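# Stand the clear bottle upright on the white plate

## Task

Put the clear bottle on the white plate so it stands upright, leave every other object undisturbed, and finish with neither gripper touching the case, the amber bottle or the clear bottle.

## Robot and tools

ROBOT AND FRAME. Two arms, left_arm and right_arm, each ending in a two-finger gripper. All positions and orientations use one scene frame: origin at table-top height halfway between the arms' nominal bases, +x pointing out over the table, +z up, left_arm on the +y side. Arm names do not match left/right in the images. A BASES line, if present, gives the true base locations. A gripper's fingers extend along its own +z axis and separate along its own y axis; end_effector_position is the point between the pads, roughly 1 cm short of the tips. Reported poses can be a few cm off, more at long reach, and friction or weight can leave a resting gripper a cm or more from its command without any contact.

THE ROW. Every motion uses rows of 16 plain numbers covering both arms, even if only one moves: left_arm x, y, z, qw, qx, qy, qz, opening, then right_arm in the same 8-number order. x, y, z are an absolute target position in metres in the scene frame; qw, qx, qy, qz an absolute target orientation quaternion, w first. Opening runs from -1 (closed) to +1 (fully open, 0.094 m). To hold an arm still, repeat its last reported pose and its intended opening in every row, and reuse your own target quaternion rather than the drifting reported one. Each control step the controller clips the command to within 100 mm and 20 degrees of the measured pose.

TOOLS.
- execute_actions: {"actions": [...], "cameras": [...]}; the list holds at most one item. Empty list: just report state (with pictures). {"rows": [[16 numbers], ...], "steps": n}: up to 15 rows, n from 3 to 15 steps of 1/30 s (default 15); one row per step, the last repeated to fill. Refused entirely if any target lies over 0.6 m from that arm's last reported position along any gripper axis. {"steps": n} alone: wait until n steps (max 300) have passed since the last result, your reply time included. Results are sampled 3 steps before the action ends; those steps run afterwards. Pictures come only for an empty list or when cameras names them (["all"], names, or [] for none).
- move: target is one row or a list of up to 15 rows (same layout, absolute poses, no 0.6 m limit). speed is m/s, 0.002 to 0.5, default 0.25 (rotation capped at twice that in rad/s); one value or one per target. blend in metres rounds corners of a list (0 = stop at each). Paths are straight, synchronized, last at least 0.5 s and are cut off at 10 s; they ignore obstacles and the other arm. Faster moves overshoot and lag more and hit harder; aiming past a contact presses harder. The first target's openings are sent at the start; openings in later targets are applied after stopping there. blocking=false returns after about 0.5 s while the move runs. The result adds a move: line, e.g. done, off_target, moving, held or fault, plus limits=paced (pose clipped) or limits=held (steps withheld). Done means at rest within 10 mm and 2 degrees; it says nothing about contact.
- wait: seconds 0 to 10; lets a running move continue, returns early when it ends.
- stop: brakes a running move (needs room; fingers keep moving).
- zoom_image: camera (cam_high, cam_low, cam_left_wrist, cam_right_wrist) and region [x0, y0, x1, y1] in pixels, top-left origin, at most 504 by 504, on that camera's latest image.
- finished_scene: scene = 1 here; ends the scene irreversibly and grades it.

RESULTS. Per arm: end_effector_position, end_effector_quat_wxyz, Hand target (pose currently being driven to), Joint positions (last value = measured opening in metres), Joint velocities ("within noise" means at rest), joint torques (include arm weight; entries 3 and 4 wrap at ±28 N m), grip_measured (opening on the -1..1 scale) and grip_effort_nm (motor effort, negative closing; also reads high against a stop). MOTOR HOT appears at 85 °C; at 100 °C an OVER-TEMPERATURE FAULT drops that arm for 30 to 60 s or more. Joint ranges (rad): waist -2.880 to 2.880, shoulder 0.000 to 3.142, elbow 0.000 to 3.019 (straight at 2.964), wrist pitch -1.693 to 1.571, wrist yaw -1.571 to 1.571, wrist roll -2.094 to 2.094.

GRIPPING. On a hard part under full squeeze grip_measured reads up to about 3 mm (0.064) below its width, more on round or small parts. Roughly 0.05 below first-contact reading (0.11+ for round/small) the fingers reach full force, about 50 to 64 N per pad; the reading gives no sign of touch. Close slowly on fragile items. To release, command an opening well above grip_measured.

CAMERAS. cam_high, cam_low, cam_left_wrist, cam_right_wrist, all 672x504, with the given calibration (K, D, T_world_to_cam mapping world to camera); fixed cameras may be off by about 2.3 degrees and 9 mm, wrist images may lag while moving.

AVOID. Dropping or knocking anything, and above all anything leaving the table. Releasing a part while it moves, fast impacts, hard presses, and any contact between the two arms. Paths passing near an arm's own base (route around it). Holding loads, stretched arms or unreachable targets for long, which heats motors. Occasional external tugs may disturb held or loose objects.

Each tool is called after "Call:" as name(argument=value, ...), one argument or row to a line, values as JSON.

## Session

Call:
execute_actions(
  actions=[],
)

Scene clock: 0.00 s of 4110.00 s.
left_arm: end_effector_position=(+0.8557, +0.2927, +0.3181) grip_measured=+1.000 grip_effort_nm=n/a end_effector_quat_wxyz=(+0.606, +0.311, +0.725, +0.108) | right_arm: end_effector_position=(+0.2796, -0.7614, +0.3957) grip_measured=+1.000 grip_effort_nm=n/a end_effector_quat_wxyz=(+0.666, +0.334, +0.582, -0.327)
Joint positions: left_arm=[0.126 1.962 1.694 0.006 0.352 0.673 0.094] | right_arm=[-0.877 1.101 0.693 0.509 0.083 0.056 0.094]
Joint velocities: within noise
Joint torques (N m): no reading
Motor temperatures (°C): left_arm=[29 27 30 28 30 25 29] | right_arm=[28 30 29 28 29 27 28]
Heat: left arm: hottest elbow 30 °C; right arm: hottest shoulder 30 °C.
Hand target: left_arm +0.8592, +0.2932, +0.3460; +0.621, +0.310, +0.710, +0.117 | right_arm +0.2816, -0.7639, +0.4146; +0.676, +0.329, +0.570, -0.331

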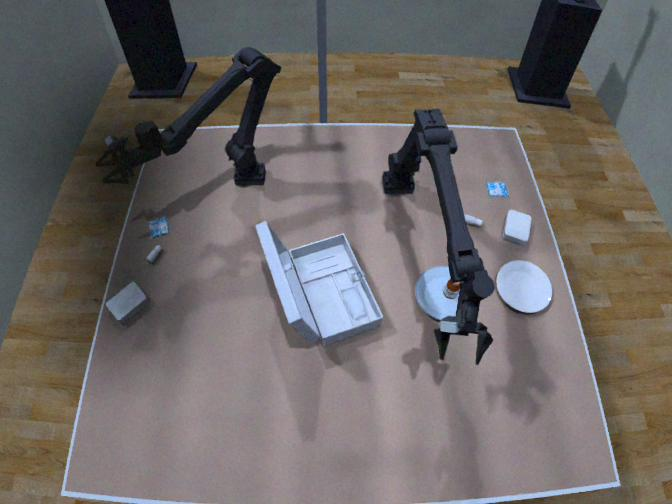

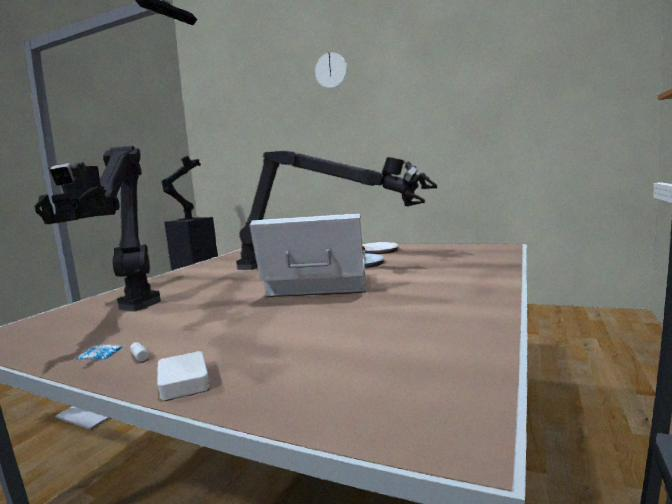

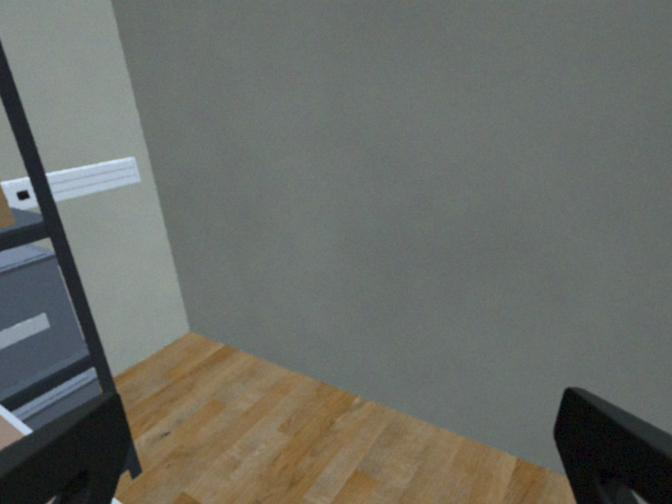

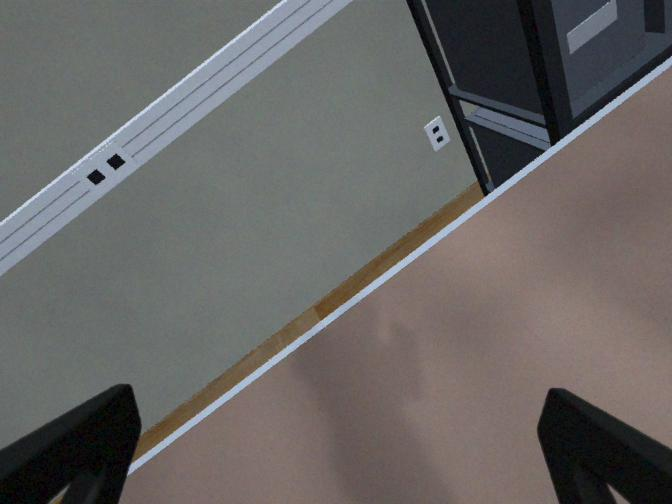

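Call:
zoom_image(
  camera="cam_high",
  region=[400, 160, 570, 330],
)

Call:
zoom_image(
  camera="cam_high",
  region=[90, 200, 390, 350],
)

Scaled by 2.965 from the camera's 672x504 image, which has a finer 960x720 frame.

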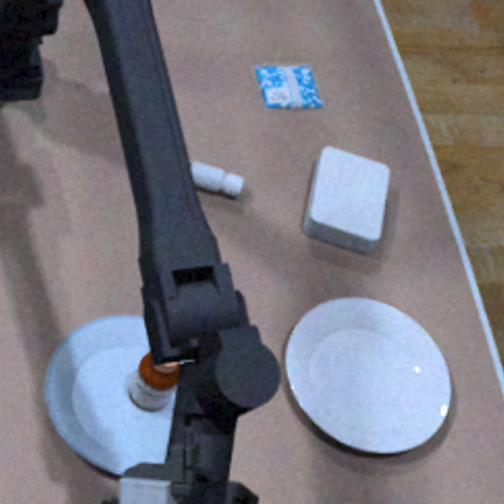

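Scaled by 1.680 from the camera's 672x504 image, which has a finer 960x720 frame.

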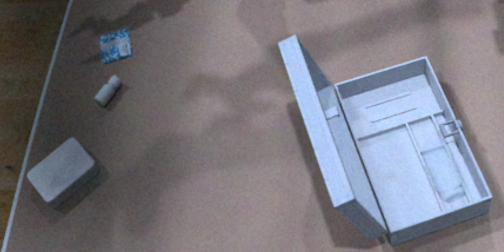

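Call:
zoom_image(
  camera="cam_high",
  region=[290, 230, 390, 350],
)

Scaled by 4.200 from the camera's 672x504 image, which has a finer 960x720 frame.

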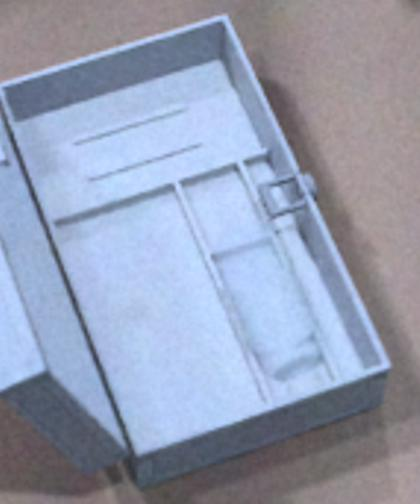

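Call:
move(
  target=[0.58,0.07,0.27,0,-0.170,0.985,0,1,0.2796,-0.7614,0.3957,0.666,0.334,0.582,-0.327,1],
  speed=0.45,
  cameras=["cam_left_wrist","cam_high"],
)

Call:
zoom_image(
  camera="cam_left_wrist",
  region=[150, 100, 500, 450],
)

Scene clock: 3.73 s of 4110.00 s.
left_arm: end_effector_position=(+0.5685, +0.0779, +0.2488) grip_measured=+1.000 grip_effort_nm=-0.012 end_effector_quat_wxyz=(-0.021, -0.167, +0.986, +0.011) | right_arm: end_effector_position=(+0.2796, -0.7614, +0.3957) grip_measured=+1.000 grip_effort_nm=0.012 end_effector_quat_wxyz=(+0.666, +0.334, +0.582, -0.327)
Joint positions: left_arm=[-0.303 1.852 1.834 -1.6 -0.002 -0.631 0.094] | right_arm=[-0.877 1.101 0.693 0.509 0.083 0.056 0.094]
Joint velocities: within noise
Joint torques (N m): left_arm=[-1.14 -19.6 12.82 -0.01 0.05 -0.01] | right_arm=[0.32 -4.01 11.28 2.54 -0.08 0.04]
Motor temperatures (°C): left_arm=[29 28 31 28 30 25 29] | right_arm=[28 30 30 28 29 27 28]
Heat: left arm: hottest elbow 31 °C; right arm: hottest shoulder 30 °C.
Hand target: left_arm +0.5788, +0.0704, +0.2699; +0.000, -0.170, +0.985, +0.000 | right_arm +0.2796, -0.7614, +0.3956; +0.666, +0.334, +0.582, -0.327
Off the commanded pose: left_arm 0.025 m, 3 deg | right_arm 0.000 m, 0 deg.
Kept back: nothing.
move: off_target (left_arm)
camera_calibration:
cam_left_wrist: T_world_to_cam=[[0.33785, -0.940144, -0.0445627, -0.10527], [-0.84109, -0.322825, 0.433996, 0.436676], [-0.422404, -0.109144, -0.899812, 0.558511], [0, 0, 0, 1]] pos_world=[0.638766, 0.102959, 0.308349]
Images, in order (width x height): cam_high 672x504, cam_left_wrist 672x504.

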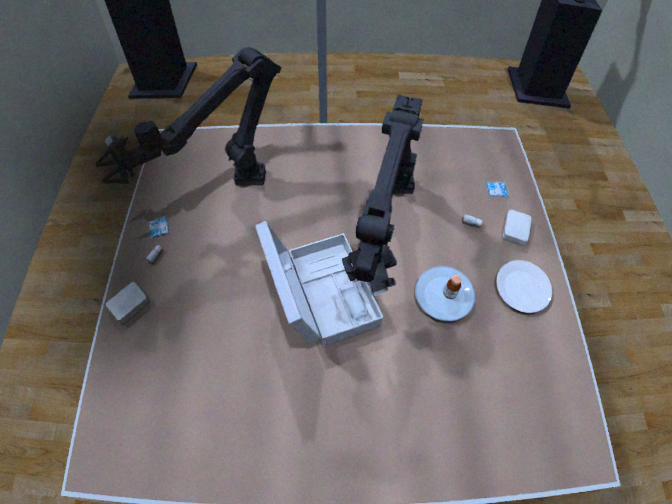

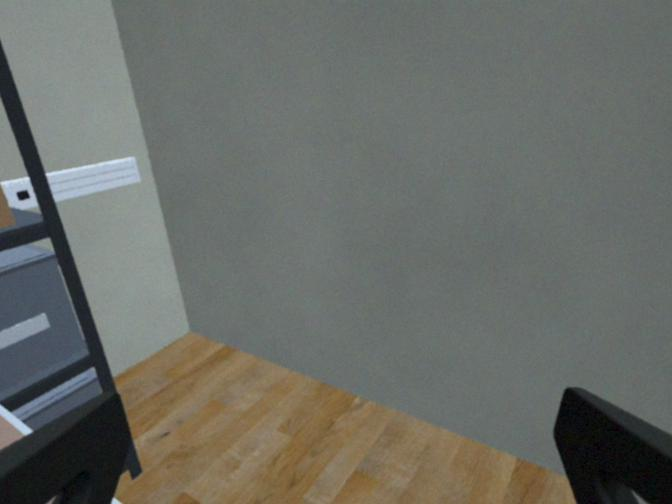

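Scaled by 1.440 from the camera's 672x504 image, which has a finer 960x720 frame.

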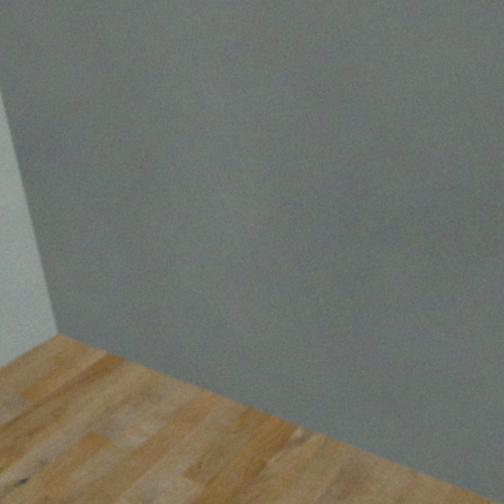

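Call:
zoom_image(
  camera="cam_high",
  region=[310, 240, 410, 340],
)

Call:
zoom_image(
  camera="cam_high",
  region=[335, 265, 385, 340],
)

Call:
wait(
  seconds=0.1,
  cameras=["cam_left_wrist"],
)

Scaled by 5.040 from the camera's 672x504 image, which has a finer 960x720 frame.

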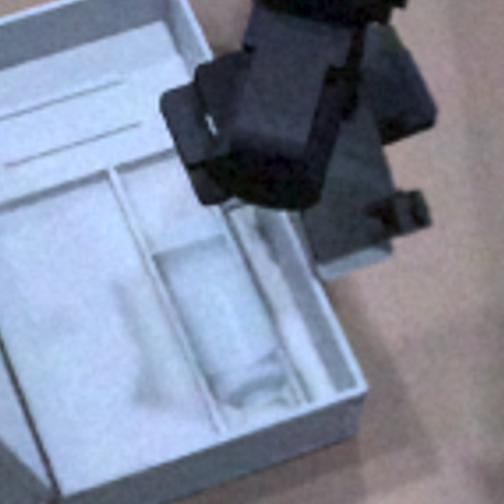

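Scaled by 6.720 from the camera's 672x504 image, which has a finer 960x720 frame.

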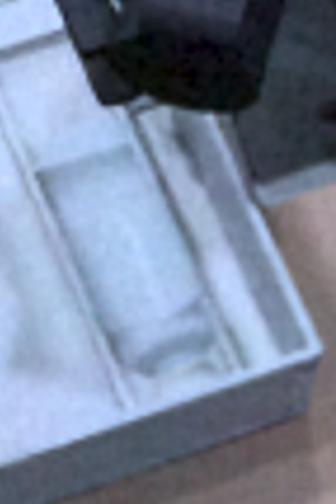

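Scene clock: 3.97 s of 4110.00 s.
left_arm: end_effector_position=(+0.5685, +0.0779, +0.2488) grip_measured=+1.000 grip_effort_nm=-0.007 end_effector_quat_wxyz=(-0.021, -0.168, +0.986, +0.011) | right_arm: end_effector_position=(+0.2796, -0.7614, +0.3957) grip_measured=+1.000 grip_effort_nm=0.002 end_effector_quat_wxyz=(+0.666, +0.334, +0.582, -0.327)
Joint positions: left_arm=[-0.303 1.852 1.834 -1.6 -0.002 -0.632 0.094] | right_arm=[-0.877 1.101 0.693 0.509 0.083 0.056 0.094]
Joint velocities: within noise
Joint torques (N m): left_arm=[-1.08 -19.49 12.83 -0.01 0.06 -0.02] | right_arm=[0.38 -4.01 11.28 2.52 -0.08 0.04]
Motor temperatures (°C): left_arm=[29 28 31 28 30 25 29] | right_arm=[28 30 30 28 29 27 28]
Heat: left arm: hottest elbow 31 °C; right arm: hottest shoulder 30 °C.
Hand target: left_arm +0.5789, +0.0704, +0.2699; +0.000, -0.170, +0.985, +0.000 | right_arm +0.2796, -0.7614, +0.3956; +0.666, +0.334, +0.582, -0.327
Off the commanded pose: left_arm 0.025 m, 3 deg | right_arm 0.000 m, 0 deg.
Steps of this call (1-7: nothing new was sent). Readings (end_effector_position of left_arm | right_arm):
1: (+0.5685, +0.0779, +0.2488) | (+0.2796, -0.7614, +0.3957)
2: (+0.5685, +0.0779, +0.2488) | (+0.2796, -0.7614, +0.3957)
4: (+0.5685, +0.0779, +0.2488) | (+0.2796, -0.7614, +0.3957)
7: the state above
camera_calibration:
cam_left_wrist: T_world_to_cam=[[0.339284, -0.939625, -0.0446195, -0.106111], [-0.840607, -0.324137, 0.433954, 0.436514], [-0.422217, -0.109726, -0.89983, 0.558454], [0, 0, 0, 1]] pos_world=[0.638727, 0.103062, 0.308352]
Images, in order (width x height): cam_left_wrist 672x504.

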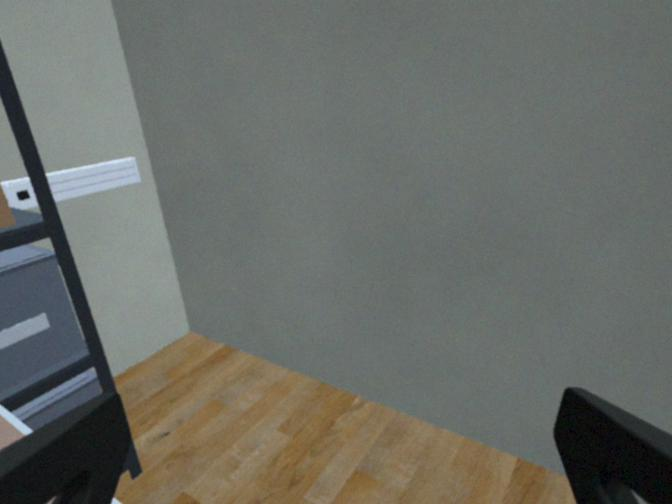

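Call:
move(
  target=[0.61,0.053,0.15,0,-0.170,0.985,0,0.7,0.2796,-0.7614,0.3957,0.666,0.334,0.582,-0.327,1],
  cameras=["cam_low","cam_high"],
)

Call:
zoom_image(
  camera="cam_high",
  region=[320, 240, 420, 340],
)

Call:
zoom_image(
  camera="cam_low",
  region=[230, 130, 430, 310],
)

Scene clock: 5.60 s of 4110.00 s.
left_arm: end_effector_position=(+0.6069, +0.0627, +0.1344) grip_measured=+0.703 grip_effort_nm=-0.159 end_effector_quat_wxyz=(-0.017, -0.171, +0.985, +0.010) | right_arm: end_effector_position=(+0.2796, -0.7614, +0.3957) grip_measured=+1.000 grip_effort_nm=0.007 end_effector_quat_wxyz=(+0.666, +0.334, +0.582, -0.327)
Joint positions: left_arm=[-0.309 2.004 1.763 -1.368 -0.002 -0.645 0.08] | right_arm=[-0.877 1.101 0.693 0.509 0.083 0.056 0.094]
Joint velocities: within noise
Joint torques (N m): left_arm=[-1.67 -23.12 8.76 0.77 0.05 -0.01] | right_arm=[0.38 -4.01 11.3 2.52 -0.08 0.03]
Motor temperatures (°C): left_arm=[29 28 31 28 30 25 29] | right_arm=[28 30 31 28 29 27 28]
Heat: left arm: hottest elbow 31 °C; right arm: hottest elbow 31 °C.
Hand target: left_arm +0.6097, +0.0530, +0.1500; +0.000, -0.170, +0.985, +0.000 | right_arm +0.2796, -0.7614, +0.3956; +0.666, +0.334, +0.582, -0.327
Off the commanded pose: left_arm 0.019 m, 2 deg | right_arm 0.000 m, 0 deg.
Kept back: nothing.
move: off_target (left_arm)
Images, in order (width x height): cam_high 672x504, cam_low 672x504.

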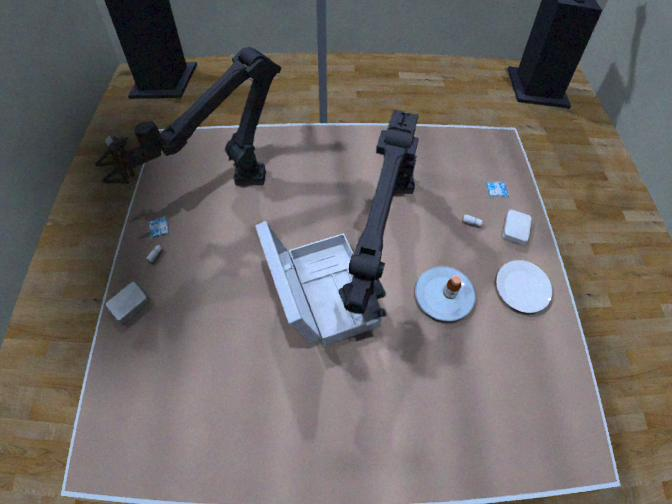

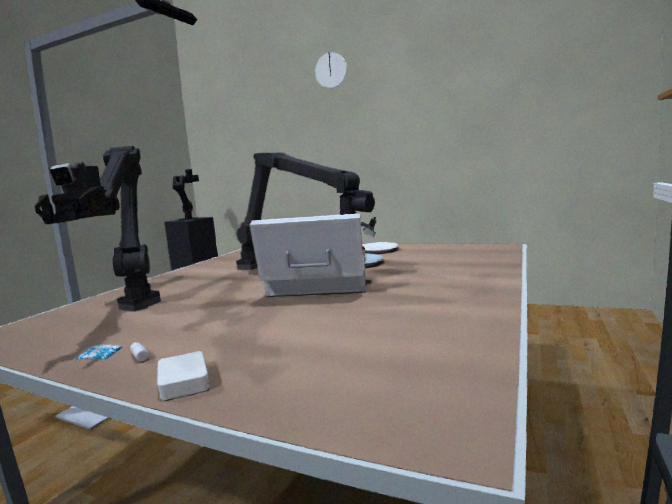

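Scaled by 5.040 from the camera's 672x504 image, which has a finer 960x720 frame.

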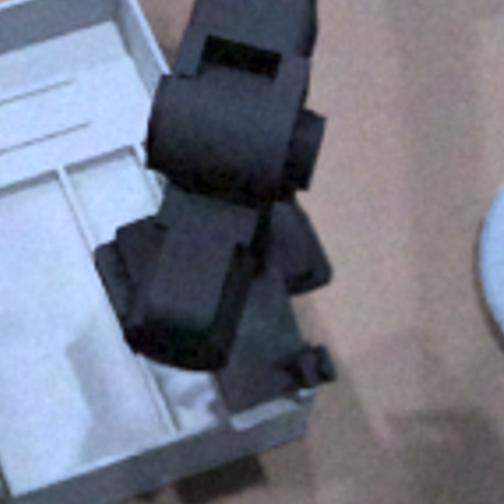

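Scaled by 2.520 from the camera's 672x504 image, which has a finer 960x720 frame.

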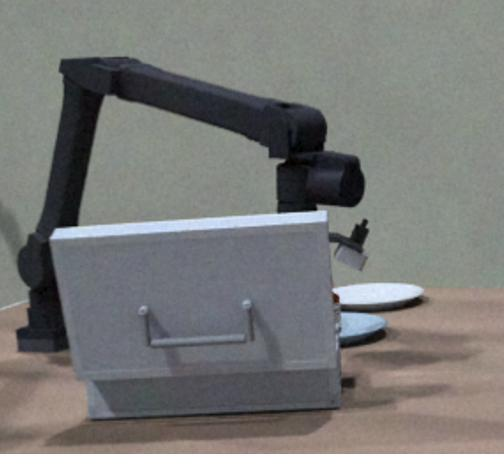

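Call:
move(
  target=[0.59,0.053,0.15,0.337,-0.160,0.926,0.058,0.9,0.2796,-0.7614,0.3957,0.666,0.334,0.582,-0.327,1],
  speed=0.4,
  cameras=["cam_high"],
)

Call:
zoom_image(
  camera="cam_high",
  region=[320, 240, 420, 340],
)

Scene clock: 7.30 s of 4110.00 s.
left_arm: end_effector_position=(+0.5877, +0.0589, +0.1357) grip_measured=+0.897 grip_effort_nm=0.154 end_effector_quat_wxyz=(+0.322, -0.165, +0.930, +0.066) | right_arm: end_effector_position=(+0.2796, -0.7614, +0.3957) grip_measured=+1.000 grip_effort_nm=0.012 end_effector_quat_wxyz=(+0.666, +0.334, +0.582, -0.327)
Joint positions: left_arm=[-0.459 1.708 1.198 -0.57 -0.475 -0.68 0.089] | right_arm=[-0.877 1.101 0.693 0.509 0.083 0.056 0.094]
Joint velocities: within noise
Joint torques (N m): left_arm=[-1.2 -18.61 8.1 1.98 -0.58 0.19] | right_arm=[0.26 -4.01 11.28 2.54 -0.08 0.04]
Motor temperatures (°C): left_arm=[29 29 32 28 30 25 29] | right_arm=[28 30 31 28 29 27 28]
Heat: left arm: hottest elbow 32 °C; right arm: hottest elbow 31 °C.
Hand target: left_arm +0.5899, +0.0531, +0.1499; +0.337, -0.160, +0.926, +0.058 | right_arm +0.2796, -0.7614, +0.3956; +0.666, +0.334, +0.582, -0.327
Off the commanded pose: left_arm 0.016 m, 2 deg | right_arm 0.000 m, 0 deg.
Kept back: nothing.
move: off_target (left_arm)
Images, in order (width x height): cam_high 672x504.

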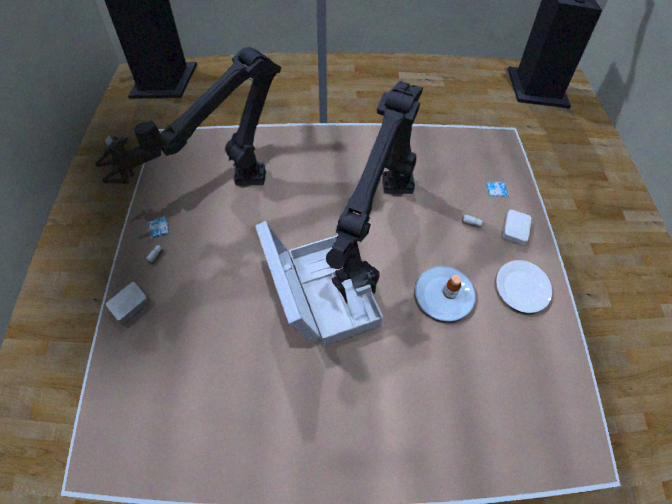

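Scaled by 5.040 from the camera's 672x504 image, which has a finer 960x720 frame.

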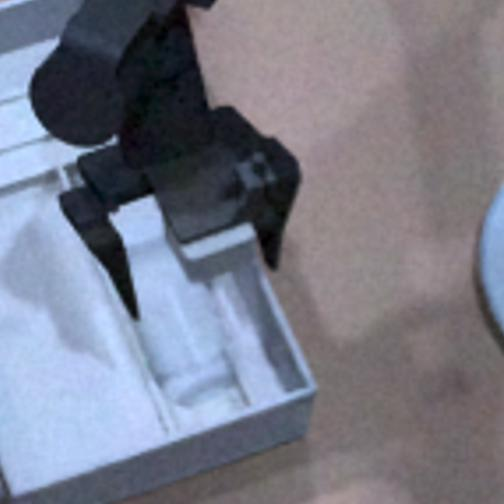

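Call:
move(
  target=[0.577,0.041,0.095,0.339,-0.131,0.931,0.048,0.7,0.2796,-0.7614,0.3957,0.666,0.334,0.582,-0.327,1],
  speed=0.3,
  cameras=["cam_high"],
)

Call:
zoom_image(
  camera="cam_high",
  region=[320, 250, 400, 330],
)

Scene clock: 8.73 s of 4110.00 s.
left_arm: end_effector_position=(+0.5751, +0.0489, +0.0904) grip_measured=+0.703 grip_effort_nm=-0.154 end_effector_quat_wxyz=(+0.331, -0.139, +0.932, +0.055) | right_arm: end_effector_position=(+0.2796, -0.7614, +0.3957) grip_measured=+1.000 grip_effort_nm=0.012 end_effector_quat_wxyz=(+0.666, +0.334, +0.582, -0.327)
Joint positions: left_arm=[-0.481 1.744 1.097 -0.401 -0.463 -0.643 0.08] | right_arm=[-0.877 1.101 0.693 0.509 0.083 0.056 0.094]
Joint velocities: within noise
Joint torques (N m): left_arm=[-1.44 -16.97 7.58 2.09 -0.24 0.19] | right_arm=[0.38 -4.01 11.3 2.55 -0.08 0.03]
Motor temperatures (°C): left_arm=[29 29 32 28 30 25 29] | right_arm=[28 30 31 28 29 27 28]
Heat: left arm: hottest elbow 32 °C; right arm: hottest elbow 31 °C.
Hand target: left_arm +0.5768, +0.0410, +0.0949; +0.339, -0.131, +0.931, +0.048 | right_arm +0.2796, -0.7614, +0.3956; +0.666, +0.334, +0.582, -0.327
Off the commanded pose: left_arm 0.009 m, 2 deg | right_arm 0.000 m, 0 deg.
Kept back: nothing.
move: done
Images, in order (width x height): cam_high 672x504.

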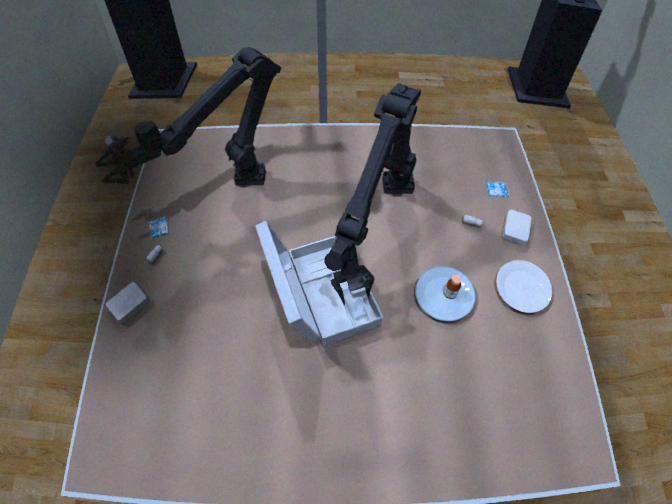

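Scaled by 6.300 from the camera's 672x504 image, which has a finer 960x720 frame.

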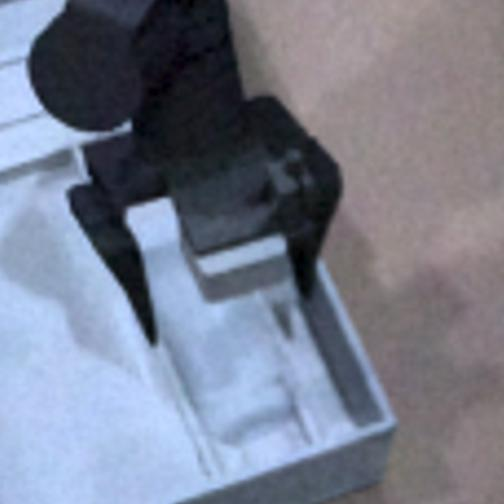

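Call:
move(
  target=[
    [0.578,0.044,0.105,0,-0.139,0.990,0,0.3,0.2796,-0.7614,0.3957,0.666,0.334,0.582,-0.327,1],
    [0.578,0.044,0.06,0,-0.139,0.990,0,0.3,0.2796,-0.7614,0.3957,0.666,0.334,0.582,-0.327,1],
  ],
  speed=[0.35,0.08],
  blend=0.01,
  cameras=["cam_high"],
)

Call:
zoom_image(
  camera="cam_high",
  region=[320, 250, 400, 330],
)

Scene clock: 11.10 s of 4110.00 s.
left_arm: end_effector_position=(+0.5709, +0.0419, +0.0591) grip_measured=+0.303 grip_effort_nm=-0.164 end_effector_quat_wxyz=(-0.006, -0.140, +0.990, +0.006) | right_arm: end_effector_position=(+0.2796, -0.7614, +0.3957) grip_measured=+1.000 grip_effort_nm=0.007 end_effector_quat_wxyz=(+0.666, +0.334, +0.582, -0.327)
Joint positions: left_arm=[-0.363 1.99 1.53 -1.127 -0.004 -0.635 0.061] | right_arm=[-0.877 1.101 0.693 0.509 0.083 0.056 0.094]
Joint velocities: within noise
Joint torques (N m): left_arm=[0.15 -20.31 8.03 0.92 0.13 0.2] | right_arm=[0.38 -4.01 11.28 2.54 -0.09 0.04]
Motor temperatures (°C): left_arm=[29 29 32 28 30 25 29] | right_arm=[28 31 32 28 29 27 28]
Heat: left arm: hottest elbow 32 °C; right arm: hottest elbow 32 °C.
Hand target: left_arm +0.5779, +0.0440, +0.0600; +0.000, -0.139, +0.990, +0.000 | right_arm +0.2796, -0.7614, +0.3956; +0.666, +0.334, +0.582, -0.327
Off the commanded pose: left_arm 0.007 m, 1 deg | right_arm 0.000 m, 0 deg.
Kept back: nothing.
move: done
Images, in order (width x height): cam_high 672x504.

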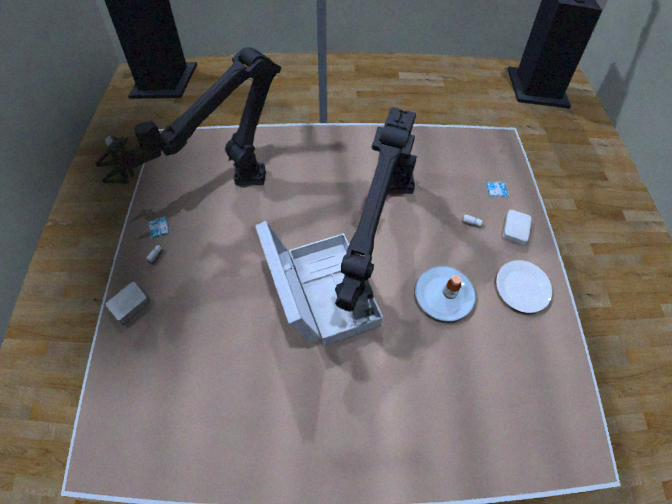

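Scaled by 6.300 from the camera's 672x504 image, which has a finer 960x720 frame.

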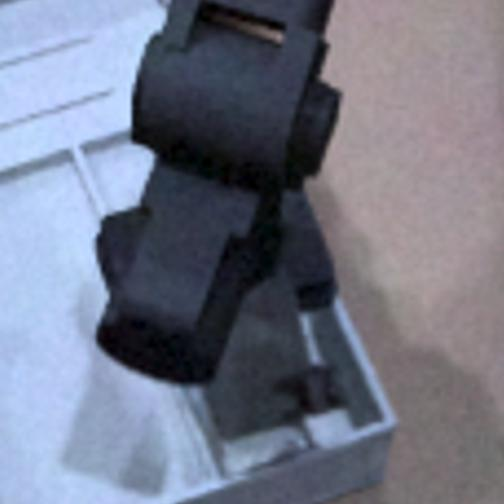

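Call:
move(
  target=[0.580,0.054,0.043,0,-0.139,0.990,0,0.3,0.2796,-0.7614,0.3957,0.666,0.334,0.582,-0.327,1],
  speed=0.06,
  cameras=[],
)

Scene clock: 12.10 s of 4110.00 s.
left_arm: end_effector_position=(+0.5773, +0.0473, +0.0492) grip_measured=+0.303 grip_effort_nm=-0.154 end_effector_quat_wxyz=(+0.001, -0.139, +0.990, +0.001) | right_arm: end_effector_position=(+0.2796, -0.7614, +0.3957) grip_measured=+1.000 grip_effort_nm=0.007 end_effector_quat_wxyz=(+0.666, +0.334, +0.582, -0.327)
Joint positions: left_arm=[-0.35 2.001 1.519 -1.087 -0.003 -0.621 0.061] | right_arm=[-0.877 1.101 0.693 0.509 0.083 0.056 0.094]
Joint velocities: within noise
Joint torques (N m): left_arm=[0.44 -19.84 7.1 0.94 0.07 0.23] | right_arm=[0.38 -4.01 11.29 2.55 -0.08 0.04]
Motor temperatures (°C): left_arm=[29 29 33 28 30 25 29] | right_arm=[28 31 32 28 29 27 28]
Heat: left arm: hottest elbow 33 °C; right arm: hottest elbow 32 °C.
Hand target: left_arm +0.5799, +0.0539, +0.0431; +0.000, -0.139, +0.990, +0.000 | right_arm +0.2796, -0.7614, +0.3956; +0.666, +0.334, +0.582, -0.327
Off the commanded pose: left_arm 0.010 m, 0 deg | right_arm 0.000 m, 0 deg.
Kept back: nothing.
move: done
No camera images: "cameras" was empty.

Torques free. Go lower.

Call:
move(
  target=[0.582,0.056,0.026,0,-0.139,0.990,0,0.3,0.2796,-0.7614,0.3957,0.666,0.334,0.582,-0.327,1],
  speed=0.06,
  cameras=[],
)

Scene clock: 13.03 s of 4110.00 s.
left_arm: end_effector_position=(+0.5791, +0.0482, +0.0437) grip_measured=+0.303 grip_effort_nm=-0.164 end_effector_quat_wxyz=(+0.006, -0.140, +0.990, -0.001) | right_arm: end_effector_position=(+0.2796, -0.7614, +0.3957) grip_measured=+1.000 grip_effort_nm=0.012 end_effector_quat_wxyz=(+0.666, +0.334, +0.582, -0.327)
Joint positions: left_arm=[-0.347 2.006 1.511 -1.064 -0.003 -0.619 0.061] | right_arm=[-0.877 1.101 0.693 0.509 0.083 0.056 0.094]
Joint velocities: within noise
Joint torques (N m): left_arm=[0.56 -18.32 6.86 1.44 0.08 0.27] | right_arm=[0.32 -4.13 11.29 2.54 -0.08 0.04]
Motor temperatures (°C): left_arm=[29 29 33 28 30 25 29] | right_arm=[28 31 32 28 29 27 28]
Heat: left arm: hottest elbow 33 °C; right arm: hottest elbow 32 °C.
Hand target: left_arm +0.5813, +0.0562, +0.0262; +0.000, -0.139, +0.990, +0.000 | right_arm +0.2796, -0.7614, +0.3956; +0.666, +0.334, +0.582, -0.327
Off the commanded pose: left_arm 0.020 m, 1 deg | right_arm 0.000 m, 0 deg.
Kept back: nothing.
move: off_target (left_arm)
No camera images: "cameras" was empty.

Call:
move(
  target=[0.581,0.054,0.040,0,-0.139,0.990,0,-0.4,0.2796,-0.7614,0.3957,0.666,0.334,0.582,-0.327,1],
  cameras=[],
)

Scene clock: 13.97 s of 4110.00 s.
left_arm: end_effector_position=(+0.5789, +0.0483, +0.0437) grip_measured=+0.247 grip_effort_nm=-1.219 end_effector_quat_wxyz=(+0.005, -0.140, +0.990, -0.001) | right_arm: end_effector_position=(+0.2796, -0.7614, +0.3957) grip_measured=+1.000 grip_effort_nm=0.007 end_effector_quat_wxyz=(+0.666, +0.334, +0.582, -0.327)
Joint positions: left_arm=[-0.347 2.006 1.511 -1.065 -0.002 -0.621 0.059] | right_arm=[-0.877 1.101 0.693 0.509 0.083 0.056 0.094]
Joint velocities: within noise
Joint torques (N m): left_arm=[0.15 -19.66 7.83 0.21 0.05 0.24] | right_arm=[0.32 -4.01 11.28 2.54 -0.08 0.04]
Motor temperatures (°C): left_arm=[29 29 33 28 30 25 29] | right_arm=[28 31 32 28 29 27 28]
Heat: left arm: hottest elbow 33 °C; right arm: hottest elbow 32 °C.
Hand target: left_arm +0.5809, +0.0540, +0.0400; +0.000, -0.139, +0.990, +0.000 | right_arm +0.2796, -0.7614, +0.3956; +0.666, +0.334, +0.582, -0.327
Off the commanded pose: left_arm 0.007 m, 1 deg | right_arm 0.000 m, 0 deg.
Kept back: nothing.
move: done
No camera images: "cameras" was empty.

Call:
move(
  target=[0.581,0.054,0.10,0,-0.139,0.990,0,-0.4,0.2796,-0.7614,0.3957,0.666,0.334,0.582,-0.327,1],
  speed=0.1,
)

Call:
zoom_image(
  camera="cam_high",
  region=[320, 250, 400, 330],
)

Scene clock: 15.10 s of 4110.00 s.
left_arm: end_effector_position=(+0.5712, +0.0504, +0.0493) grip_measured=+0.248 grip_effort_nm=-1.038 end_effector_quat_wxyz=(-0.015, -0.149, +0.989, +0.008) | right_arm: end_effector_position=(+0.2796, -0.7614, +0.3957) grip_measured=+1.000 grip_effort_nm=0.007 end_effector_quat_wxyz=(+0.666, +0.334, +0.582, -0.327)
Joint positions: left_arm=[-0.347 2.006 1.527 -1.125 0.001 -0.638 0.059] | right_arm=[-0.877 1.101 0.693 0.509 0.083 0.056 0.094]
Joint velocities: within noise
Joint torques (N m): left_arm=[0.21 -25.47 11.06 -2.71 -0.12 0.41] | right_arm=[0.32 -4.07 11.3 2.54 -0.08 0.04]
Motor temperatures (°C): left_arm=[29 29 33 28 30 25 29] | right_arm=[28 31 32 28 29 27 28]
Heat: left arm: hottest elbow 33 °C; right arm: hottest elbow 32 °C.
Hand target: left_arm +0.5799, +0.0542, +0.0984; +0.001, -0.139, +0.990, +0.000 | right_arm +0.2796, -0.7614, +0.3956; +0.666, +0.334, +0.582, -0.327
Off the commanded pose: left_arm 0.052 m, 2 deg | right_arm 0.000 m, 0 deg.
Kept back: nothing.
move: off_target (left_arm)
camera_calibration:
cam_left_wrist: T_world_to_cam=[[0.303786, -0.952115, -0.0345009, -0.12139], [-0.857764, -0.289084, 0.425054, 0.524907], [-0.414674, -0.0995317, -0.90451, 0.372477], [0, 0, 0, 1]] pos_world=[0.64158, 0.0732386, 0.109607]

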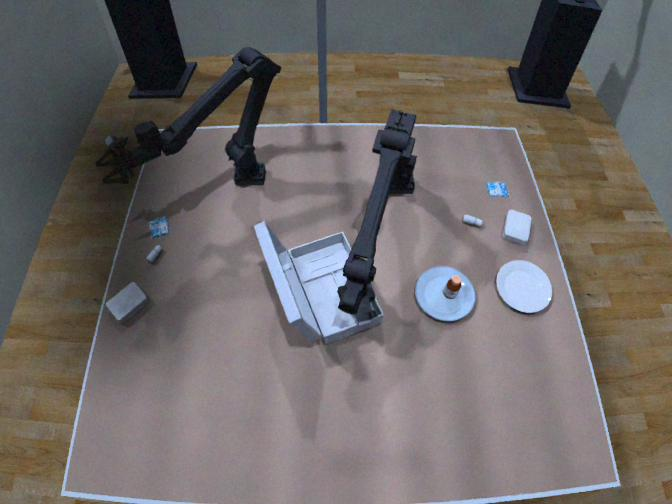

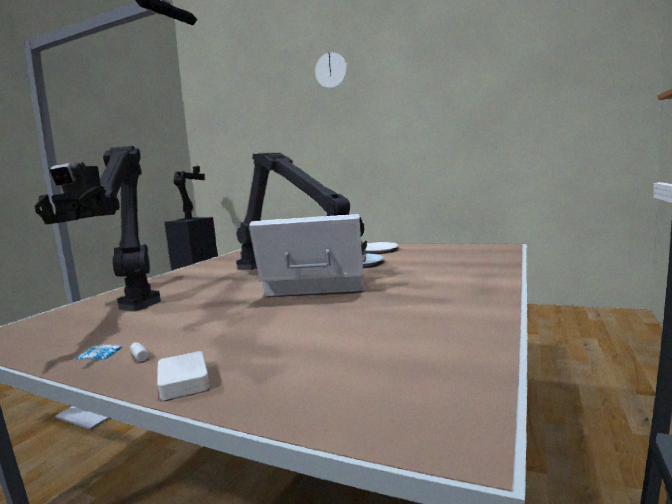

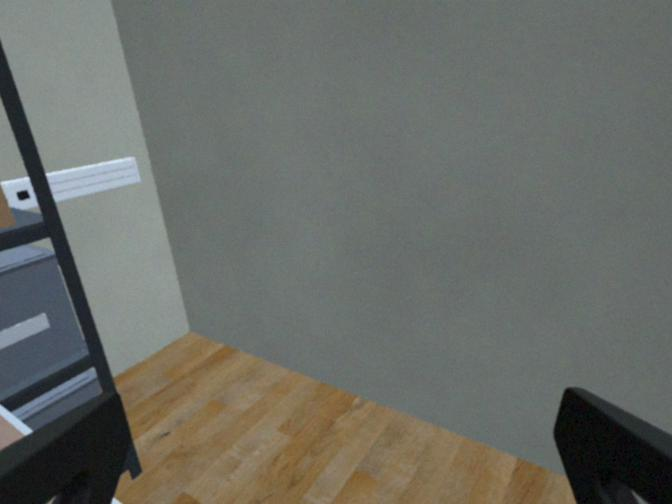

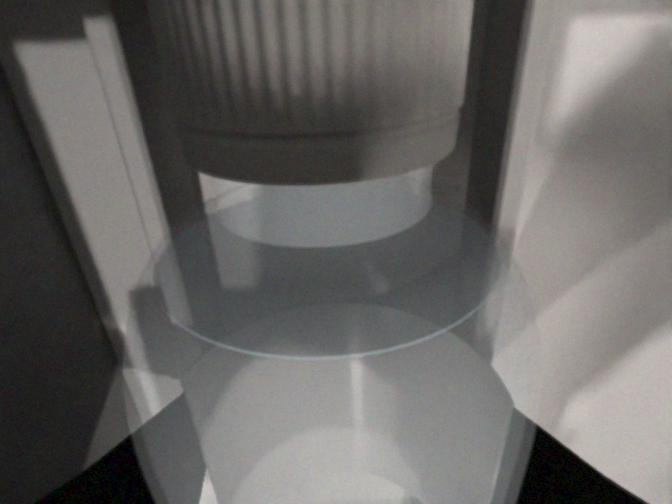

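Scaled by 6.300 from the camera's 672x504 image, which has a finer 960x720 frame.

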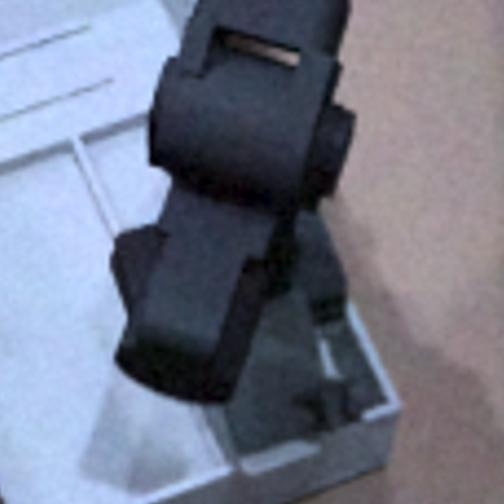

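Call:
move(
  target=[
    [0.581,0.055,0.044,0,-0.139,0.990,0,-0.4,0.2796,-0.7614,0.3957,0.666,0.334,0.582,-0.327,1],
    [0.581,0.055,0.044,0,-0.139,0.990,0,0.4,0.2796,-0.7614,0.3957,0.666,0.334,0.582,-0.327,1],
    [0.57,0.053,0.12,0,-0.139,0.990,0,0.4,0.2796,-0.7614,0.3957,0.666,0.334,0.582,-0.327,1],
  ],
  speed=[0.06,0.1,0.15],
  cameras=["cam_right_wrist","cam_high"],
)

Scene clock: 17.93 s of 4110.00 s.
left_arm: end_effector_position=(+0.5536, +0.0574, +0.1013) grip_measured=+0.397 grip_effort_nm=0.129 end_effector_quat_wxyz=(-0.020, -0.140, +0.990, +0.008) | right_arm: end_effector_position=(+0.2796, -0.7614, +0.3957) grip_measured=+1.000 grip_effort_nm=0.007 end_effector_quat_wxyz=(+0.666, +0.334, +0.582, -0.327)
Joint positions: left_arm=[-0.345 1.909 1.522 -1.227 0.004 -0.617 0.066] | right_arm=[-0.877 1.101 0.693 0.509 0.083 0.056 0.094]
Joint velocities: within noise
Joint torques (N m): left_arm=[-0.56 -20.01 11.29 -0.02 -0.22 0.11] | right_arm=[0.32 -4.01 11.28 2.54 -0.08 0.03]
Motor temperatures (°C): left_arm=[29 30 33 28 30 25 29] | right_arm=[28 31 33 28 29 27 28]
Heat: left arm: hottest elbow 33 °C; right arm: hottest elbow 33 °C.
Hand target: left_arm +0.5691, +0.0532, +0.1203; +0.000, -0.139, +0.990, +0.000 | right_arm +0.2796, -0.7614, +0.3956; +0.666, +0.334, +0.582, -0.327
Off the commanded pose: left_arm 0.025 m, 2 deg | right_arm 0.000 m, 0 deg.
Kept back: nothing.
move: off_target (left_arm)
Images, in order (width x height): cam_high 672x504, cam_right_wrist 672x504.

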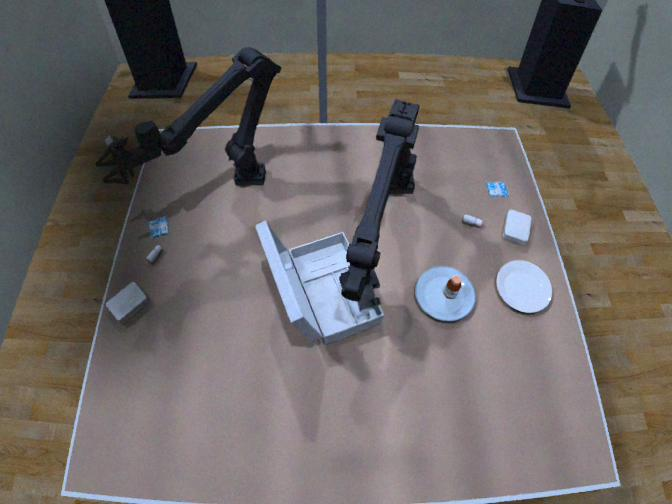

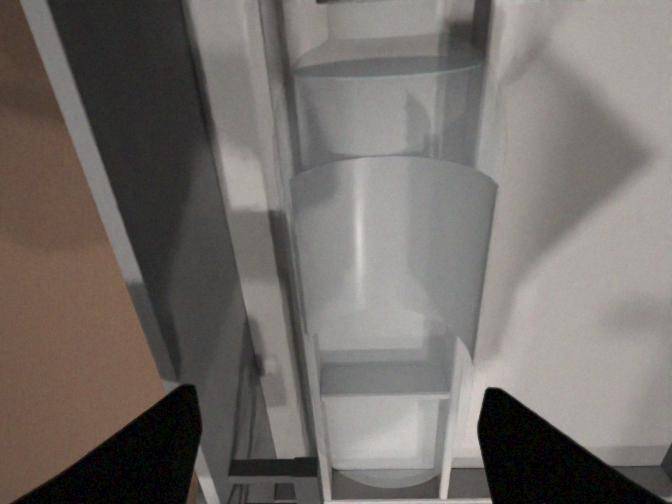

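Call:
zoom_image(
  camera="cam_right_wrist",
  region=[170, 0, 630, 504],
)

Scaled by 1.000.

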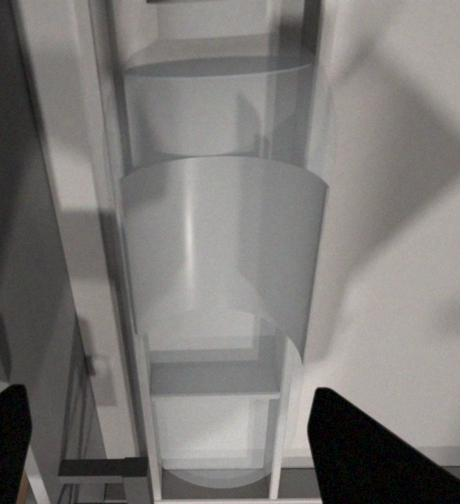

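Call:
move(
  target=[
    [0.580,0.042,0.08,0,-0.139,0.990,0,0.45,0.2796,-0.7614,0.3957,0.666,0.334,0.582,-0.327,1],
    [0.580,0.042,0.045,0,-0.139,0.990,0,0.45,0.2796,-0.7614,0.3957,0.666,0.334,0.582,-0.327,1],
  ],
  speed=[0.2,0.08],
  blend=0.01,
  cameras=["cam_right_wrist"],
)

Scene clock: 19.70 s of 4110.00 s.
left_arm: end_effector_position=(+0.5757, +0.0491, +0.0459) grip_measured=+0.447 grip_effort_nm=0.144 end_effector_quat_wxyz=(-0.007, -0.139, +0.990, +0.001) | right_arm: end_effector_position=(+0.2796, -0.7614, +0.3957) grip_measured=+1.000 grip_effort_nm=0.007 end_effector_quat_wxyz=(+0.666, +0.334, +0.582, -0.327)
Joint positions: left_arm=[-0.346 2.009 1.522 -1.097 0.004 -0.617 0.068] | right_arm=[-0.877 1.101 0.693 0.509 0.083 0.056 0.094]
Joint velocities: within noise
Joint torques (N m): left_arm=[-1.26 -19.96 8.17 0.98 -0.21 -0.01] | right_arm=[0.32 -4.07 11.28 2.54 -0.08 0.04]
Motor temperatures (°C): left_arm=[29 30 34 28 30 25 29] | right_arm=[28 31 33 28 29 27 28]
Heat: left arm: hottest elbow 34 °C; right arm: hottest elbow 33 °C.
Hand target: left_arm +0.5799, +0.0420, +0.0451; +0.000, -0.139, +0.990, +0.000 | right_arm +0.2796, -0.7614, +0.3956; +0.666, +0.334, +0.582, -0.327
Off the commanded pose: left_arm 0.008 m, 1 deg | right_arm 0.000 m, 0 deg.
Kept back: nothing.
move: done
Images, in order (width x height): cam_right_wrist 672x504.

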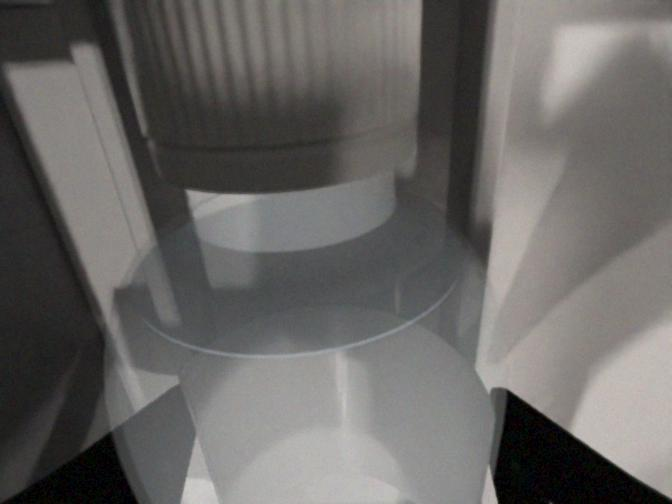

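Call:
move(
  target=[
    [0.582,0.053,0.061,0,-0.139,0.990,0,0.45,0.2796,-0.7614,0.3957,0.666,0.334,0.582,-0.327,1],
    [0.582,0.053,0.061,0,-0.139,0.990,0,-0.1,0.2796,-0.7614,0.3957,0.666,0.334,0.582,-0.327,1],
  ],
  speed=0.08,
  cameras=["cam_right_wrist"],
)

Scene clock: 21.13 s of 4110.00 s.
left_arm: end_effector_position=(+0.5727, +0.0504, +0.0460) grip_measured=+0.262 grip_effort_nm=-1.028 end_effector_quat_wxyz=(-0.012, -0.141, +0.990, +0.005) | right_arm: end_effector_position=(+0.2796, -0.7614, +0.3957) grip_measured=+1.000 grip_effort_nm=0.007 end_effector_quat_wxyz=(+0.666, +0.334, +0.582, -0.327)
Joint positions: left_arm=[-0.346 2.009 1.522 -1.11 0.003 -0.62 0.059] | right_arm=[-0.877 1.101 0.693 0.509 0.083 0.056 0.094]
Joint velocities: within noise
Joint torques (N m): left_arm=[0.09 -21.95 8.79 0.01 -0.21 0.22] | right_arm=[0.32 -4.01 11.28 2.52 -0.08 0.04]
Motor temperatures (°C): left_arm=[29 30 34 28 30 25 29] | right_arm=[28 31 33 28 29 27 28]
Heat: left arm: hottest elbow 34 °C; right arm: hottest elbow 33 °C.
Hand target: left_arm +0.5818, +0.0530, +0.0610; +0.000, -0.139, +0.990, +0.000 | right_arm +0.2796, -0.7614, +0.3956; +0.666, +0.334, +0.582, -0.327
Off the commanded pose: left_arm 0.018 m, 2 deg | right_arm 0.000 m, 0 deg.
Kept back: nothing.
move: off_target (left_arm); target 2's new opening was sent with left_arm's hand 0.018 m and 2 deg from that target
Images, in order (width x height): cam_right_wrist 672x504.

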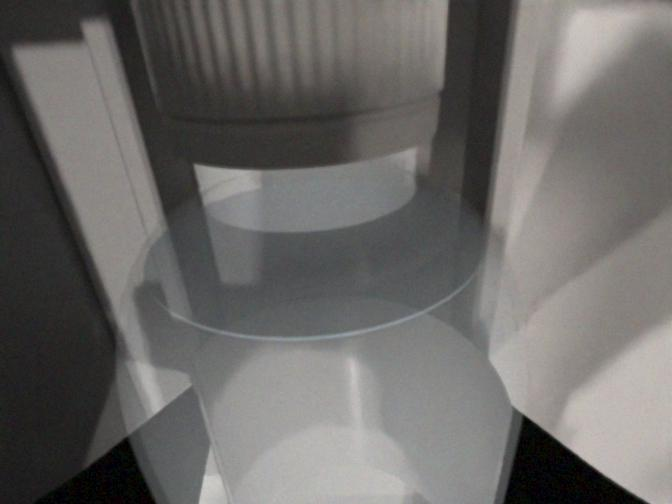

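Call:
move(
  target=[
    [0.582,0.053,0.061,0,-0.139,0.990,0,0.45,0.2796,-0.7614,0.3957,0.666,0.334,0.582,-0.327,1],
    [0.585,0.053,0.078,0,-0.139,0.990,0,0.45,0.2796,-0.7614,0.3957,0.666,0.334,0.582,-0.327,1],
  ],
  speed=0.08,
  cameras=["cam_right_wrist"],
)

Scene clock: 22.77 s of 4110.00 s.
left_arm: end_effector_position=(+0.5662, +0.0526, +0.0471) grip_measured=+0.447 grip_effort_nm=0.134 end_effector_quat_wxyz=(-0.024, -0.140, +0.990, +0.011) | right_arm: end_effector_position=(+0.2796, -0.7614, +0.3957) grip_measured=+1.000 grip_effort_nm=0.007 end_effector_quat_wxyz=(+0.666, +0.334, +0.582, -0.327)
Joint positions: left_arm=[-0.346 2.007 1.522 -1.139 0.003 -0.618 0.068] | right_arm=[-0.877 1.101 0.693 0.509 0.083 0.056 0.094]
Joint velocities: within noise
Joint torques (N m): left_arm=[0.21 -22.89 10.78 -0.53 -0.22 0.22] | right_arm=[0.38 -4.07 11.3 2.51 -0.08 0.04]
Motor temperatures (°C): left_arm=[29 31 34 28 30 25 29] | right_arm=[28 31 33 28 29 27 28]
Heat: left arm: hottest elbow 34 °C; right arm: hottest elbow 33 °C.
Hand target: left_arm +0.5839, +0.0533, +0.0781; +0.000, -0.139, +0.990, +0.000 | right_arm +0.2796, -0.7614, +0.3956; +0.666, +0.334, +0.582, -0.327
Off the commanded pose: left_arm 0.036 m, 3 deg | right_arm 0.000 m, 0 deg.
Kept back: nothing.
move: off_target (left_arm)
Images, in order (width x height): cam_right_wrist 672x504.

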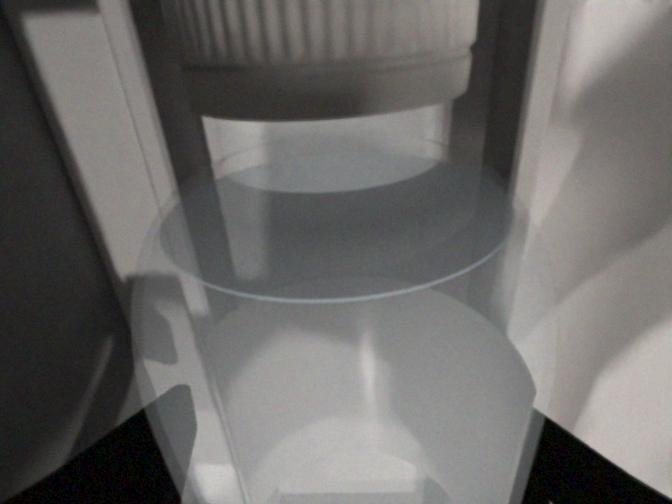

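Call:
move(
  target=[
    [0.583,0.053,0.076,0,-0.139,0.990,0,-0.4,0.2796,-0.7614,0.3957,0.666,0.334,0.582,-0.327,1],
    [0.58,0.053,0.16,0,-0.139,0.990,0,-0.4,0.2796,-0.7614,0.3957,0.666,0.334,0.582,-0.327,1],
  ],
  speed=0.12,
  cameras=["cam_right_wrist","cam_high"],
)

Scene clock: 25.40 s of 4110.00 s.
left_arm: end_effector_position=(+0.5612, +0.0547, +0.1330) grip_measured=+0.201 grip_effort_nm=-1.033 end_effector_quat_wxyz=(-0.026, -0.141, +0.990, +0.013) | right_arm: end_effector_position=(+0.2796, -0.7614, +0.3957) grip_measured=+1.000 grip_effort_nm=0.012 end_effector_quat_wxyz=(+0.666, +0.334, +0.582, -0.327)
Joint positions: left_arm=[-0.346 1.911 1.612 -1.331 0 -0.621 0.056] | right_arm=[-0.877 1.101 0.693 0.509 0.083 0.056 0.094]
Joint velocities: within noise
Joint torques (N m): left_arm=[0.03 -21.07 12.19 -0.1 -0.09 0.2] | right_arm=[0.38 -4.01 11.26 2.54 -0.08 0.04]
Motor temperatures (°C): left_arm=[29 31 35 28 30 25 29] | right_arm=[28 31 34 28 29 27 28]
Heat: left arm: hottest elbow 35 °C; right arm: hottest elbow 34 °C.
Hand target: left_arm +0.5785, +0.0535, +0.1601; +0.000, -0.139, +0.990, +0.000 | right_arm +0.2796, -0.7614, +0.3956; +0.666, +0.334, +0.582, -0.327
Off the commanded pose: left_arm 0.033 m, 3 deg | right_arm 0.000 m, 0 deg.
Kept back: nothing.
move: off_target (left_arm); limits=paced
Images, in order (width x height): cam_high 672x504, cam_right_wrist 672x504.

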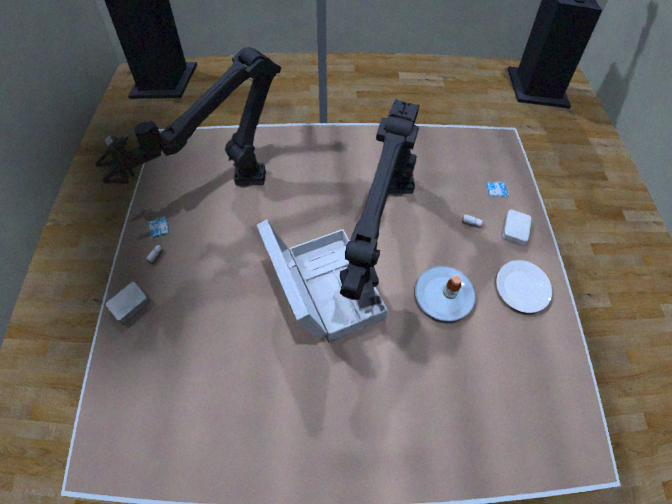

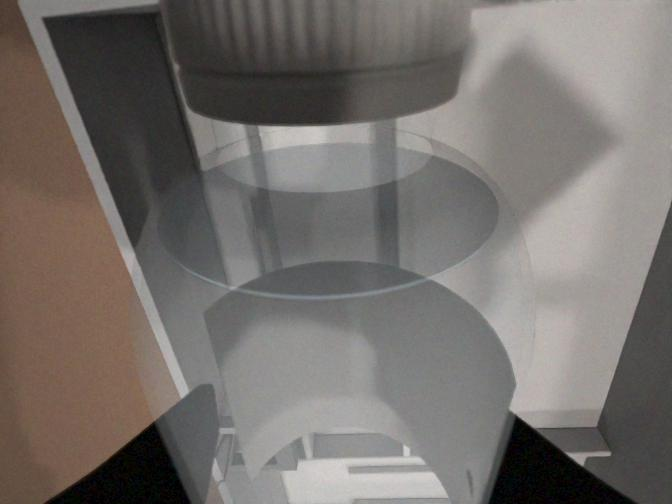

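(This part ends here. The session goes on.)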